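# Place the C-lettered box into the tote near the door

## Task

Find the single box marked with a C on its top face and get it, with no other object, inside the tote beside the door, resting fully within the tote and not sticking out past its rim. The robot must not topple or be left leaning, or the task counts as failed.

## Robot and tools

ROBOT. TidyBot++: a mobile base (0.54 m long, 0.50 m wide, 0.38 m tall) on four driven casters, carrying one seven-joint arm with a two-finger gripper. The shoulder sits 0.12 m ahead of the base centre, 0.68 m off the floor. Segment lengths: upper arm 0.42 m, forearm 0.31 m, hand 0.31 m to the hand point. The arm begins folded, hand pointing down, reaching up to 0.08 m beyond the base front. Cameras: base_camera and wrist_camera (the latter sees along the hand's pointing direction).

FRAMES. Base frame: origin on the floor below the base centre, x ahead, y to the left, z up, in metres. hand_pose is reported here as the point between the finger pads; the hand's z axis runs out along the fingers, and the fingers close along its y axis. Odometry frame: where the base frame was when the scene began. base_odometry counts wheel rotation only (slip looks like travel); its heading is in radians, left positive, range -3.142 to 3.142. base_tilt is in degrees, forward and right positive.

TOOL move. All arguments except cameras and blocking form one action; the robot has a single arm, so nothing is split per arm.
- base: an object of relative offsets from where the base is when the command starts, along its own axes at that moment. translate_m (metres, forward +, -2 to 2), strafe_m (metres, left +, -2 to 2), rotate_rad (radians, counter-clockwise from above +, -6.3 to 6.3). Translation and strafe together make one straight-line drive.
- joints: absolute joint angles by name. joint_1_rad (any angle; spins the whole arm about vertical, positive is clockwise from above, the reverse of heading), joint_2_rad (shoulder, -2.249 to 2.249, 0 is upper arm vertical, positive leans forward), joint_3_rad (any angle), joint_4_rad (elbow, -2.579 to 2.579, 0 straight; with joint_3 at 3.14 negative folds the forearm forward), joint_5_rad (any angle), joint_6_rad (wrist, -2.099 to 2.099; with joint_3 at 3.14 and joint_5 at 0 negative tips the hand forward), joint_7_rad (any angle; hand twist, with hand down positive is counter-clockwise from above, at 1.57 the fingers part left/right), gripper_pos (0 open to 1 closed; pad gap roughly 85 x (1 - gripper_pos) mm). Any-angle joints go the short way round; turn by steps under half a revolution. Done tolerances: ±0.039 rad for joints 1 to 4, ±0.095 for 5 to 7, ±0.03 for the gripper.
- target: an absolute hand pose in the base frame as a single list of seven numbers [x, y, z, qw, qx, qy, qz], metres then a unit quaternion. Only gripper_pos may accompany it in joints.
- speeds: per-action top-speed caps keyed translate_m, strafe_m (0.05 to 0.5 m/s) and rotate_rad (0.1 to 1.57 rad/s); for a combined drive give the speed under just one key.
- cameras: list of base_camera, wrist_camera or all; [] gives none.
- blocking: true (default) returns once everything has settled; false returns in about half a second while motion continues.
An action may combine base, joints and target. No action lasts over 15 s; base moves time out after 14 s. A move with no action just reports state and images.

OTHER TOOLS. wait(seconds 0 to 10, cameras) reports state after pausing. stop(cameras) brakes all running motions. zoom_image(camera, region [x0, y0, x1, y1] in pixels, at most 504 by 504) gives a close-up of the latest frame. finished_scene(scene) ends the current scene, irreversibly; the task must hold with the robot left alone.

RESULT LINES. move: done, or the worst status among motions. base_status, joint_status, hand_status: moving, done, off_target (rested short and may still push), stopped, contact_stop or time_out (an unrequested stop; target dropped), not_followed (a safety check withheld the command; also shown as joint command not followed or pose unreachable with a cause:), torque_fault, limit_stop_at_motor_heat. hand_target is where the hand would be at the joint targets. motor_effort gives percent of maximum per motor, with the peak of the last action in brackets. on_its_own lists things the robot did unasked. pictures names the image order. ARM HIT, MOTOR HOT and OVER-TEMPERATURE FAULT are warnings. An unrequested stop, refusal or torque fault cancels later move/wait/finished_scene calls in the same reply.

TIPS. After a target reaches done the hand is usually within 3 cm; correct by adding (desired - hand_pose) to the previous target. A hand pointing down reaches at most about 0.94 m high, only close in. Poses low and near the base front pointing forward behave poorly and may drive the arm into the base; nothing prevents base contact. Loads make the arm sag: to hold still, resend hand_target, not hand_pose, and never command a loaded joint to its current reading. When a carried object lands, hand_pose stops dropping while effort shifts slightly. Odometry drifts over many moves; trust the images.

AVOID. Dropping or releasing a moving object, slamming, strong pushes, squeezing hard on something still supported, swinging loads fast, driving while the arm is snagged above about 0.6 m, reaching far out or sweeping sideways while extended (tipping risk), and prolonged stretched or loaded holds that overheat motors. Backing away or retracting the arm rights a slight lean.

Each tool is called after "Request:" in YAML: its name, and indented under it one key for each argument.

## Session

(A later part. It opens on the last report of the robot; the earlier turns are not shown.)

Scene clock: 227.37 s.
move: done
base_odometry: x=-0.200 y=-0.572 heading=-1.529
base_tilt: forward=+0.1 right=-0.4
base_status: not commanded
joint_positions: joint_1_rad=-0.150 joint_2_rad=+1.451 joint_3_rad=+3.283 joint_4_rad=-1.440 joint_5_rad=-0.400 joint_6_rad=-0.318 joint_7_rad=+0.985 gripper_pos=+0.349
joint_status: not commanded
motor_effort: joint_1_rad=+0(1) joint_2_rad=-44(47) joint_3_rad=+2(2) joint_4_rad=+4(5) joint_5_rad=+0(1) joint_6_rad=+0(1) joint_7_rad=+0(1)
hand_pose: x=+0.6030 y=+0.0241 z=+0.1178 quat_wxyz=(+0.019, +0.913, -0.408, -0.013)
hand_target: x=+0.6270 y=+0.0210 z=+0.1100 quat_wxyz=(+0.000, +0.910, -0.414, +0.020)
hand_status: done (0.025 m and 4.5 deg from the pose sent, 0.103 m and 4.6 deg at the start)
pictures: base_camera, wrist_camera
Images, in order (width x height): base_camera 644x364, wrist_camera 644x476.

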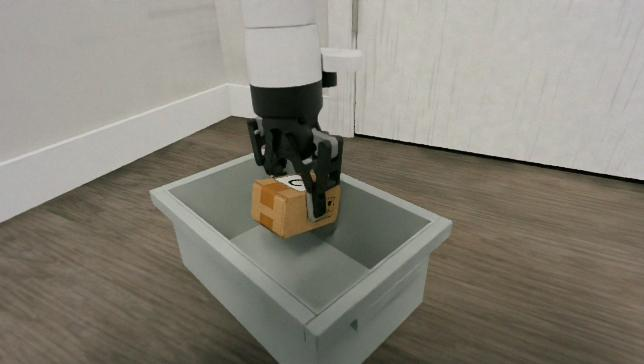

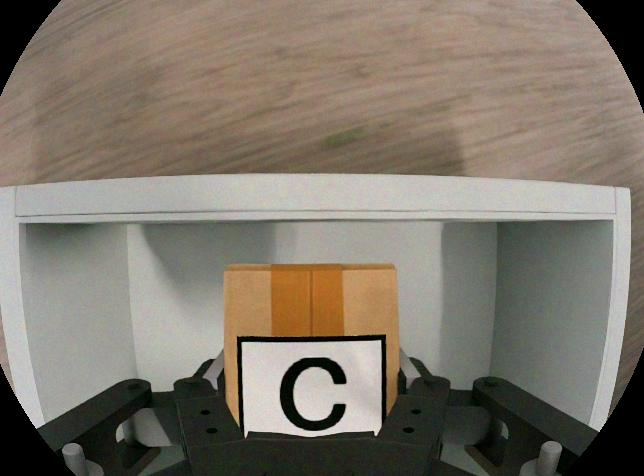

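Good. Descend gradually.

Request:
move:
  target: [0.627, 0.018, 0.075, 0.0, 0.91, -0.414, 0.02]

Request:
move:
  target: [0.627, 0.018, 0.055, 0.0, 0.91, -0.414, 0.02]

Scene clock: 229.47 s.
move: done
base_odometry: x=-0.200 y=-0.572 heading=-1.529
base_tilt: forward=+0.1 right=-0.4
base_status: not commanded
joint_positions: joint_1_rad=-0.140 joint_2_rad=+1.526 joint_3_rad=+3.280 joint_4_rad=-1.361 joint_5_rad=-0.400 joint_6_rad=-0.307 joint_7_rad=+0.985 gripper_pos=+0.349
joint_status: not commanded
motor_effort: joint_1_rad=+0(1) joint_2_rad=-44(47) joint_3_rad=+1(2) joint_4_rad=+4(5) joint_5_rad=+0(1) joint_6_rad=+0(1) joint_7_rad=+0(0)
hand_pose: x=+0.6115 y=+0.0214 z=+0.0865 quat_wxyz=(+0.016, +0.913, -0.407, -0.007)
hand_target: x=+0.6270 y=+0.0180 z=+0.0750 quat_wxyz=(+0.000, +0.910, -0.414, +0.020)
hand_status: done (0.020 m and 3.7 deg from the pose sent, 0.049 m and 4.5 deg at the start)
pictures: base_camera, wrist_camera
Images, in order (width x height): base_camera 644x364, wrist_camera 644x476.

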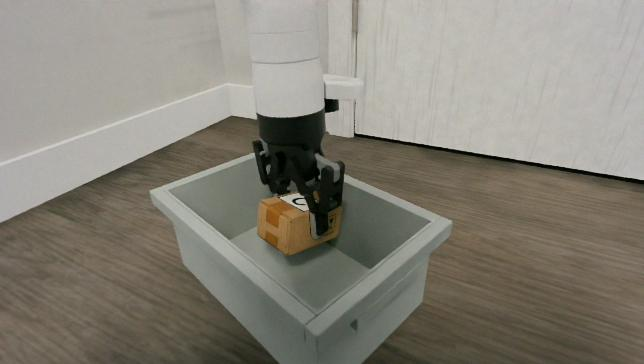

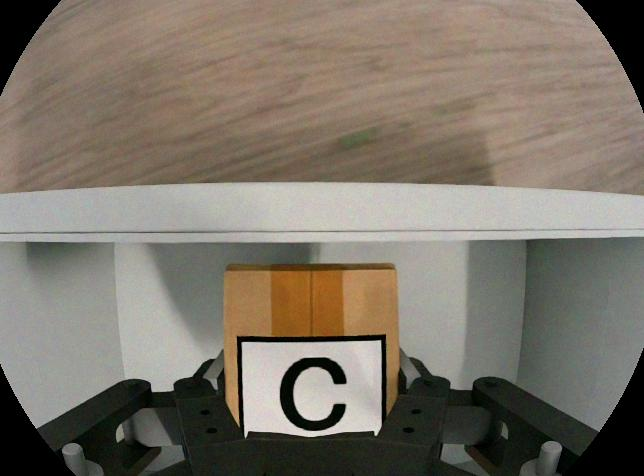

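Scene clock: 230.27 s.
move: done
base_odometry: x=-0.200 y=-0.572 heading=-1.529
base_tilt: forward=+0.1 right=-0.5
base_status: not commanded
joint_positions: joint_1_rad=-0.139 joint_2_rad=+1.571 joint_3_rad=+3.279 joint_4_rad=-1.312 joint_5_rad=-0.400 joint_6_rad=-0.305 joint_7_rad=+0.985 gripper_pos=+0.349
joint_status: not commanded
motor_effort: joint_1_rad=+0(1) joint_2_rad=-45(46) joint_3_rad=+2(2) joint_4_rad=+4(4) joint_5_rad=+0(0) joint_6_rad=+0(1) joint_7_rad=+0(0)
hand_pose: x=+0.6148 y=+0.0222 z=+0.0680 quat_wxyz=(+0.015, +0.914, -0.405, -0.005)
hand_target: x=+0.6270 y=+0.0180 z=+0.0550 quat_wxyz=(+0.000, +0.910, -0.414, +0.020)
hand_status: done (0.018 m and 3.5 deg from the pose sent, 0.035 m and 3.7 deg at the start)
pictures: base_camera, wrist_camera
Images, in order (width x height): base_camera 644x364, wrist_camera 644x476.

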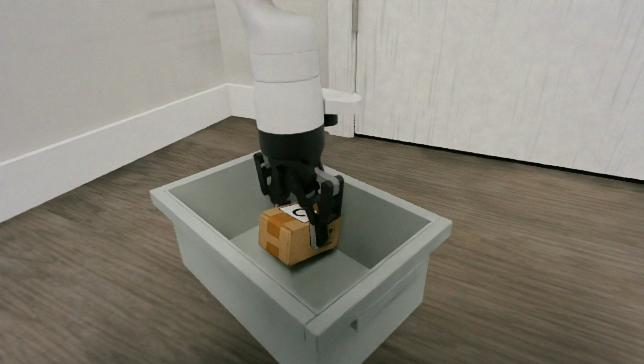

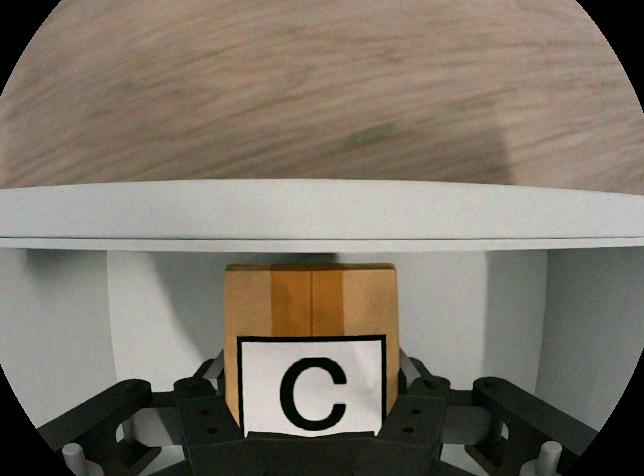

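Request:
move:
  target: [0.62, 0.022, 0.035, 0.0, 0.91, -0.414, 0.02]

Request:
move:
  target: [0.618, 0.022, 0.018, 0.0, 0.91, -0.414, 0.02]

Scene clock: 233.13 s.
move: done
base_odometry: x=-0.200 y=-0.572 heading=-1.529
base_tilt: forward=+0.1 right=-0.4
base_status: not commanded
joint_positions: joint_1_rad=-0.139 joint_2_rad=+1.616 joint_3_rad=+3.273 joint_4_rad=-1.288 joint_5_rad=-0.407 joint_6_rad=-0.287 joint_7_rad=+0.985 gripper_pos=+0.349
joint_status: not commanded
motor_effort: joint_1_rad=-1(1) joint_2_rad=-44(46) joint_3_rad=+2(2) joint_4_rad=+4(4) joint_5_rad=+0(0) joint_6_rad=+0(1) joint_7_rad=+0(0)
hand_pose: x=+0.6063 y=+0.0238 z=+0.0468 quat_wxyz=(+0.015, +0.914, -0.406, -0.007)
hand_target: x=+0.6200 y=+0.0220 z=+0.0350 quat_wxyz=(+0.000, +0.910, -0.414, +0.020)
hand_status: done (0.018 m and 3.6 deg from the pose sent, 0.033 m and 3.5 deg at the start)
pictures: base_camera, wrist_camera
Images, in order (width x height): base_camera 644x364, wrist_camera 644x476.

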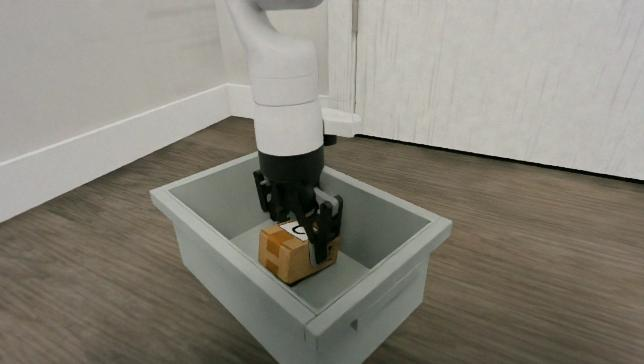

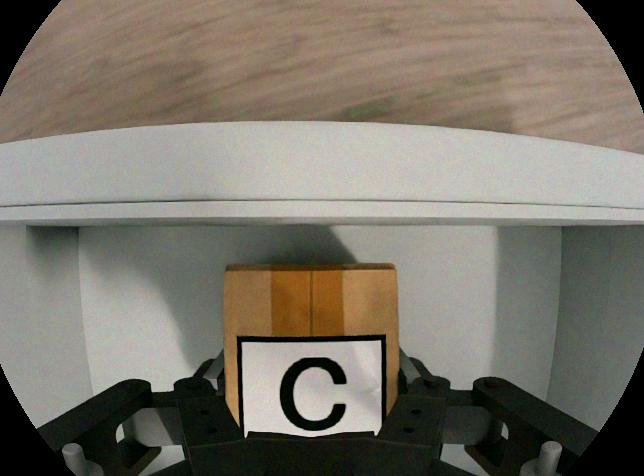

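Scene clock: 234.13 s.
move: off_target
base_odometry: x=-0.200 y=-0.572 heading=-1.530
base_tilt: forward=+0.1 right=-0.5
base_status: not commanded
joint_positions: joint_1_rad=-0.139 joint_2_rad=+1.629 joint_3_rad=+3.272 joint_4_rad=-1.253 joint_5_rad=-0.407 joint_6_rad=-0.284 joint_7_rad=+0.985 gripper_pos=+0.349
joint_status: not commanded
motor_effort: joint_1_rad=+0(1) joint_2_rad=-37(44) joint_3_rad=+0(1) joint_4_rad=+5(8) joint_5_rad=-1(1) joint_6_rad=+1(4) joint_7_rad=+0(1)
hand_pose: x=+0.6201 y=+0.0261 z=+0.0431 quat_wxyz=(+0.009, +0.914, -0.405, +0.004)
hand_target: x=+0.6180 y=+0.0220 z=+0.0180 quat_wxyz=(+0.000, +0.910, -0.414, +0.020)
hand_status: off_target (0.026 m and 2.4 deg from the pose sent, 0.031 m and 3.6 deg at the start)
pictures: base_camera, wrist_camera
Images, in order (width x height): base_camera 644x364, wrist_camera 644x476.

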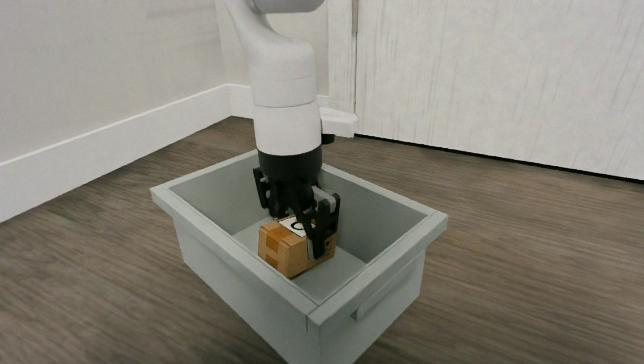

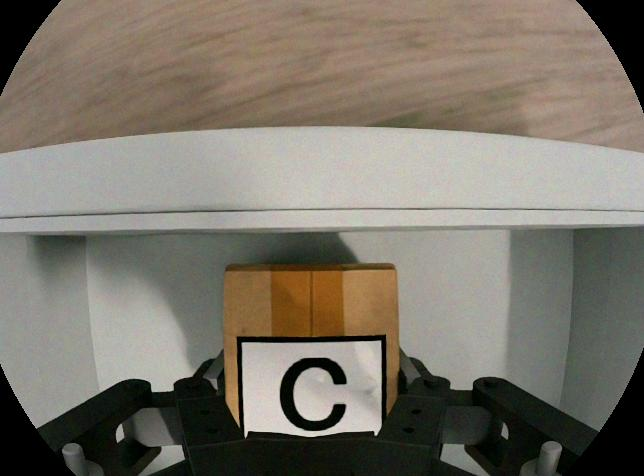

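Request:
move:
  target: [0.62, 0.022, 0.03, 0.0, 0.91, -0.414, 0.02]
  cameras: []

Request:
move:
  joints: {"gripper_pos": 0.12}

Request:
move:
  target: [0.61, 0.022, 0.3, 0.0, 0.91, -0.414, 0.02]

Scene clock: 238.00 s.
move: done
base_odometry: x=-0.200 y=-0.572 heading=-1.530
base_tilt: forward=+0.1 right=-0.5
base_status: not commanded
joint_positions: joint_1_rad=-0.139 joint_2_rad=+1.628 joint_3_rad=+3.271 joint_4_rad=-1.256 joint_5_rad=-0.408 joint_6_rad=-0.280 joint_7_rad=+0.985 gripper_pos=+0.349
joint_status: not commanded
motor_effort: joint_1_rad=+1(1) joint_2_rad=-40(42) joint_3_rad=+0(1) joint_4_rad=+4(6) joint_5_rad=+0(1) joint_6_rad=+0(2) joint_7_rad=+0(0)
hand_pose: x=+0.6203 y=+0.0260 z=+0.0435 quat_wxyz=(+0.009, +0.914, -0.405, +0.005)
hand_target: x=+0.6200 y=+0.0220 z=+0.0300 quat_wxyz=(+0.000, +0.910, -0.414, +0.020)
hand_status: done (0.014 m and 2.3 deg from the pose sent, 0.014 m and 2.4 deg at the start)

Scene clock: 238.93 s.
move: done
base_odometry: x=-0.200 y=-0.572 heading=-1.530
base_tilt: forward=+0.1 right=-0.4
base_status: not commanded
joint_positions: joint_1_rad=-0.139 joint_2_rad=+1.630 joint_3_rad=+3.271 joint_4_rad=-1.256 joint_5_rad=-0.408 joint_6_rad=-0.280 joint_7_rad=+0.985 gripper_pos=+0.120
joint_status: all done
motor_effort: joint_1_rad=+0(1) joint_2_rad=-44(45) joint_3_rad=+1(1) joint_4_rad=+4(4) joint_5_rad=+0(0) joint_6_rad=+0(0) joint_7_rad=+0(0)
hand_pose: x=+0.6188 y=+0.0258 z=+0.0423 quat_wxyz=(+0.009, +0.914, -0.405, +0.004)
hand_target: x=+0.6200 y=+0.0220 z=+0.0300 quat_wxyz=(+0.000, +0.910, -0.414, +0.020)
hand_status: not commanded
pictures: base_camera, wrist_camera
Images, in order (width x height): base_camera 644x364, wrist_camera 644x476.

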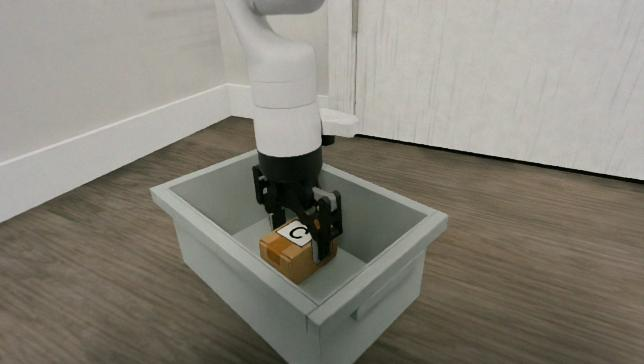

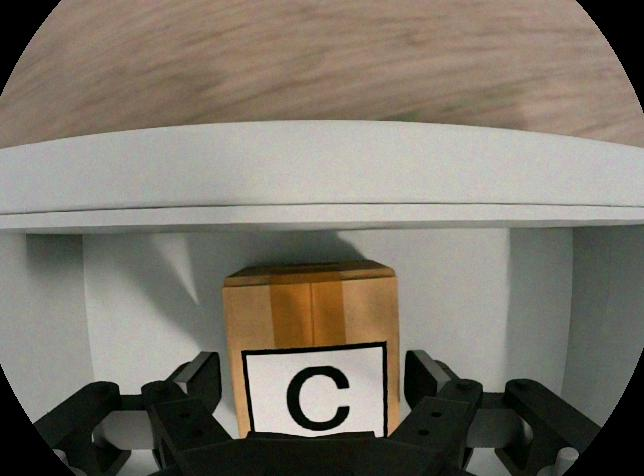

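Scene clock: 240.80 s.
move: done
base_odometry: x=-0.200 y=-0.572 heading=-1.530
base_tilt: forward=+0.1 right=-0.5
base_status: not commanded
joint_positions: joint_1_rad=-0.152 joint_2_rad=+1.039 joint_3_rad=+3.308 joint_4_rad=-1.714 joint_5_rad=-0.408 joint_6_rad=-0.307 joint_7_rad=+0.985 gripper_pos=+0.120
joint_status: not commanded
motor_effort: joint_1_rad=+0(1) joint_2_rad=-41(47) joint_3_rad=+1(2) joint_4_rad=+7(7) joint_5_rad=+0(1) joint_6_rad=+1(1) joint_7_rad=+0(0)
hand_pose: x=+0.6367 y=+0.0182 z=+0.2969 quat_wxyz=(-0.018, +0.900, -0.432, +0.054)
hand_target: x=+0.6100 y=+0.0220 z=+0.3000 quat_wxyz=(+0.000, +0.910, -0.414, +0.020)
hand_status: done (0.027 m and 5.0 deg from the pose sent, 0.258 m and 2.4 deg at the start)
pictures: base_camera, wrist_camera
Images, in order (width x height): base_camera 644x364, wrist_camera 644x476.

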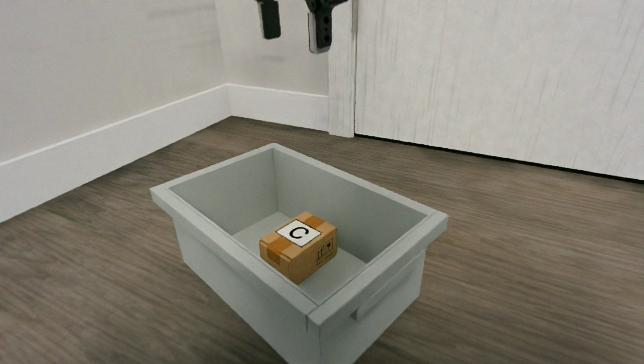

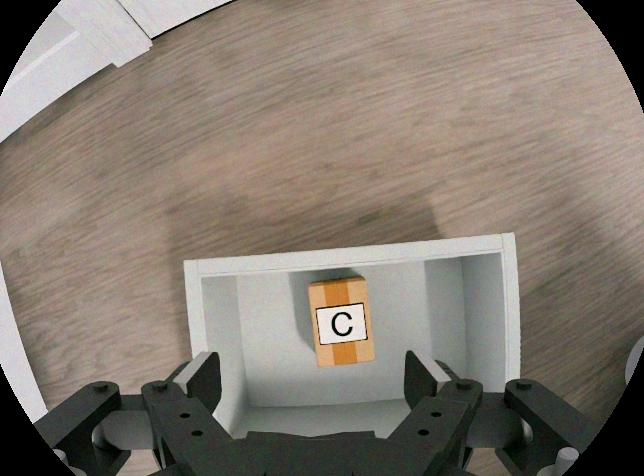

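Request:
finished_scene:
  scene: 1

The scene is finished: the task was done.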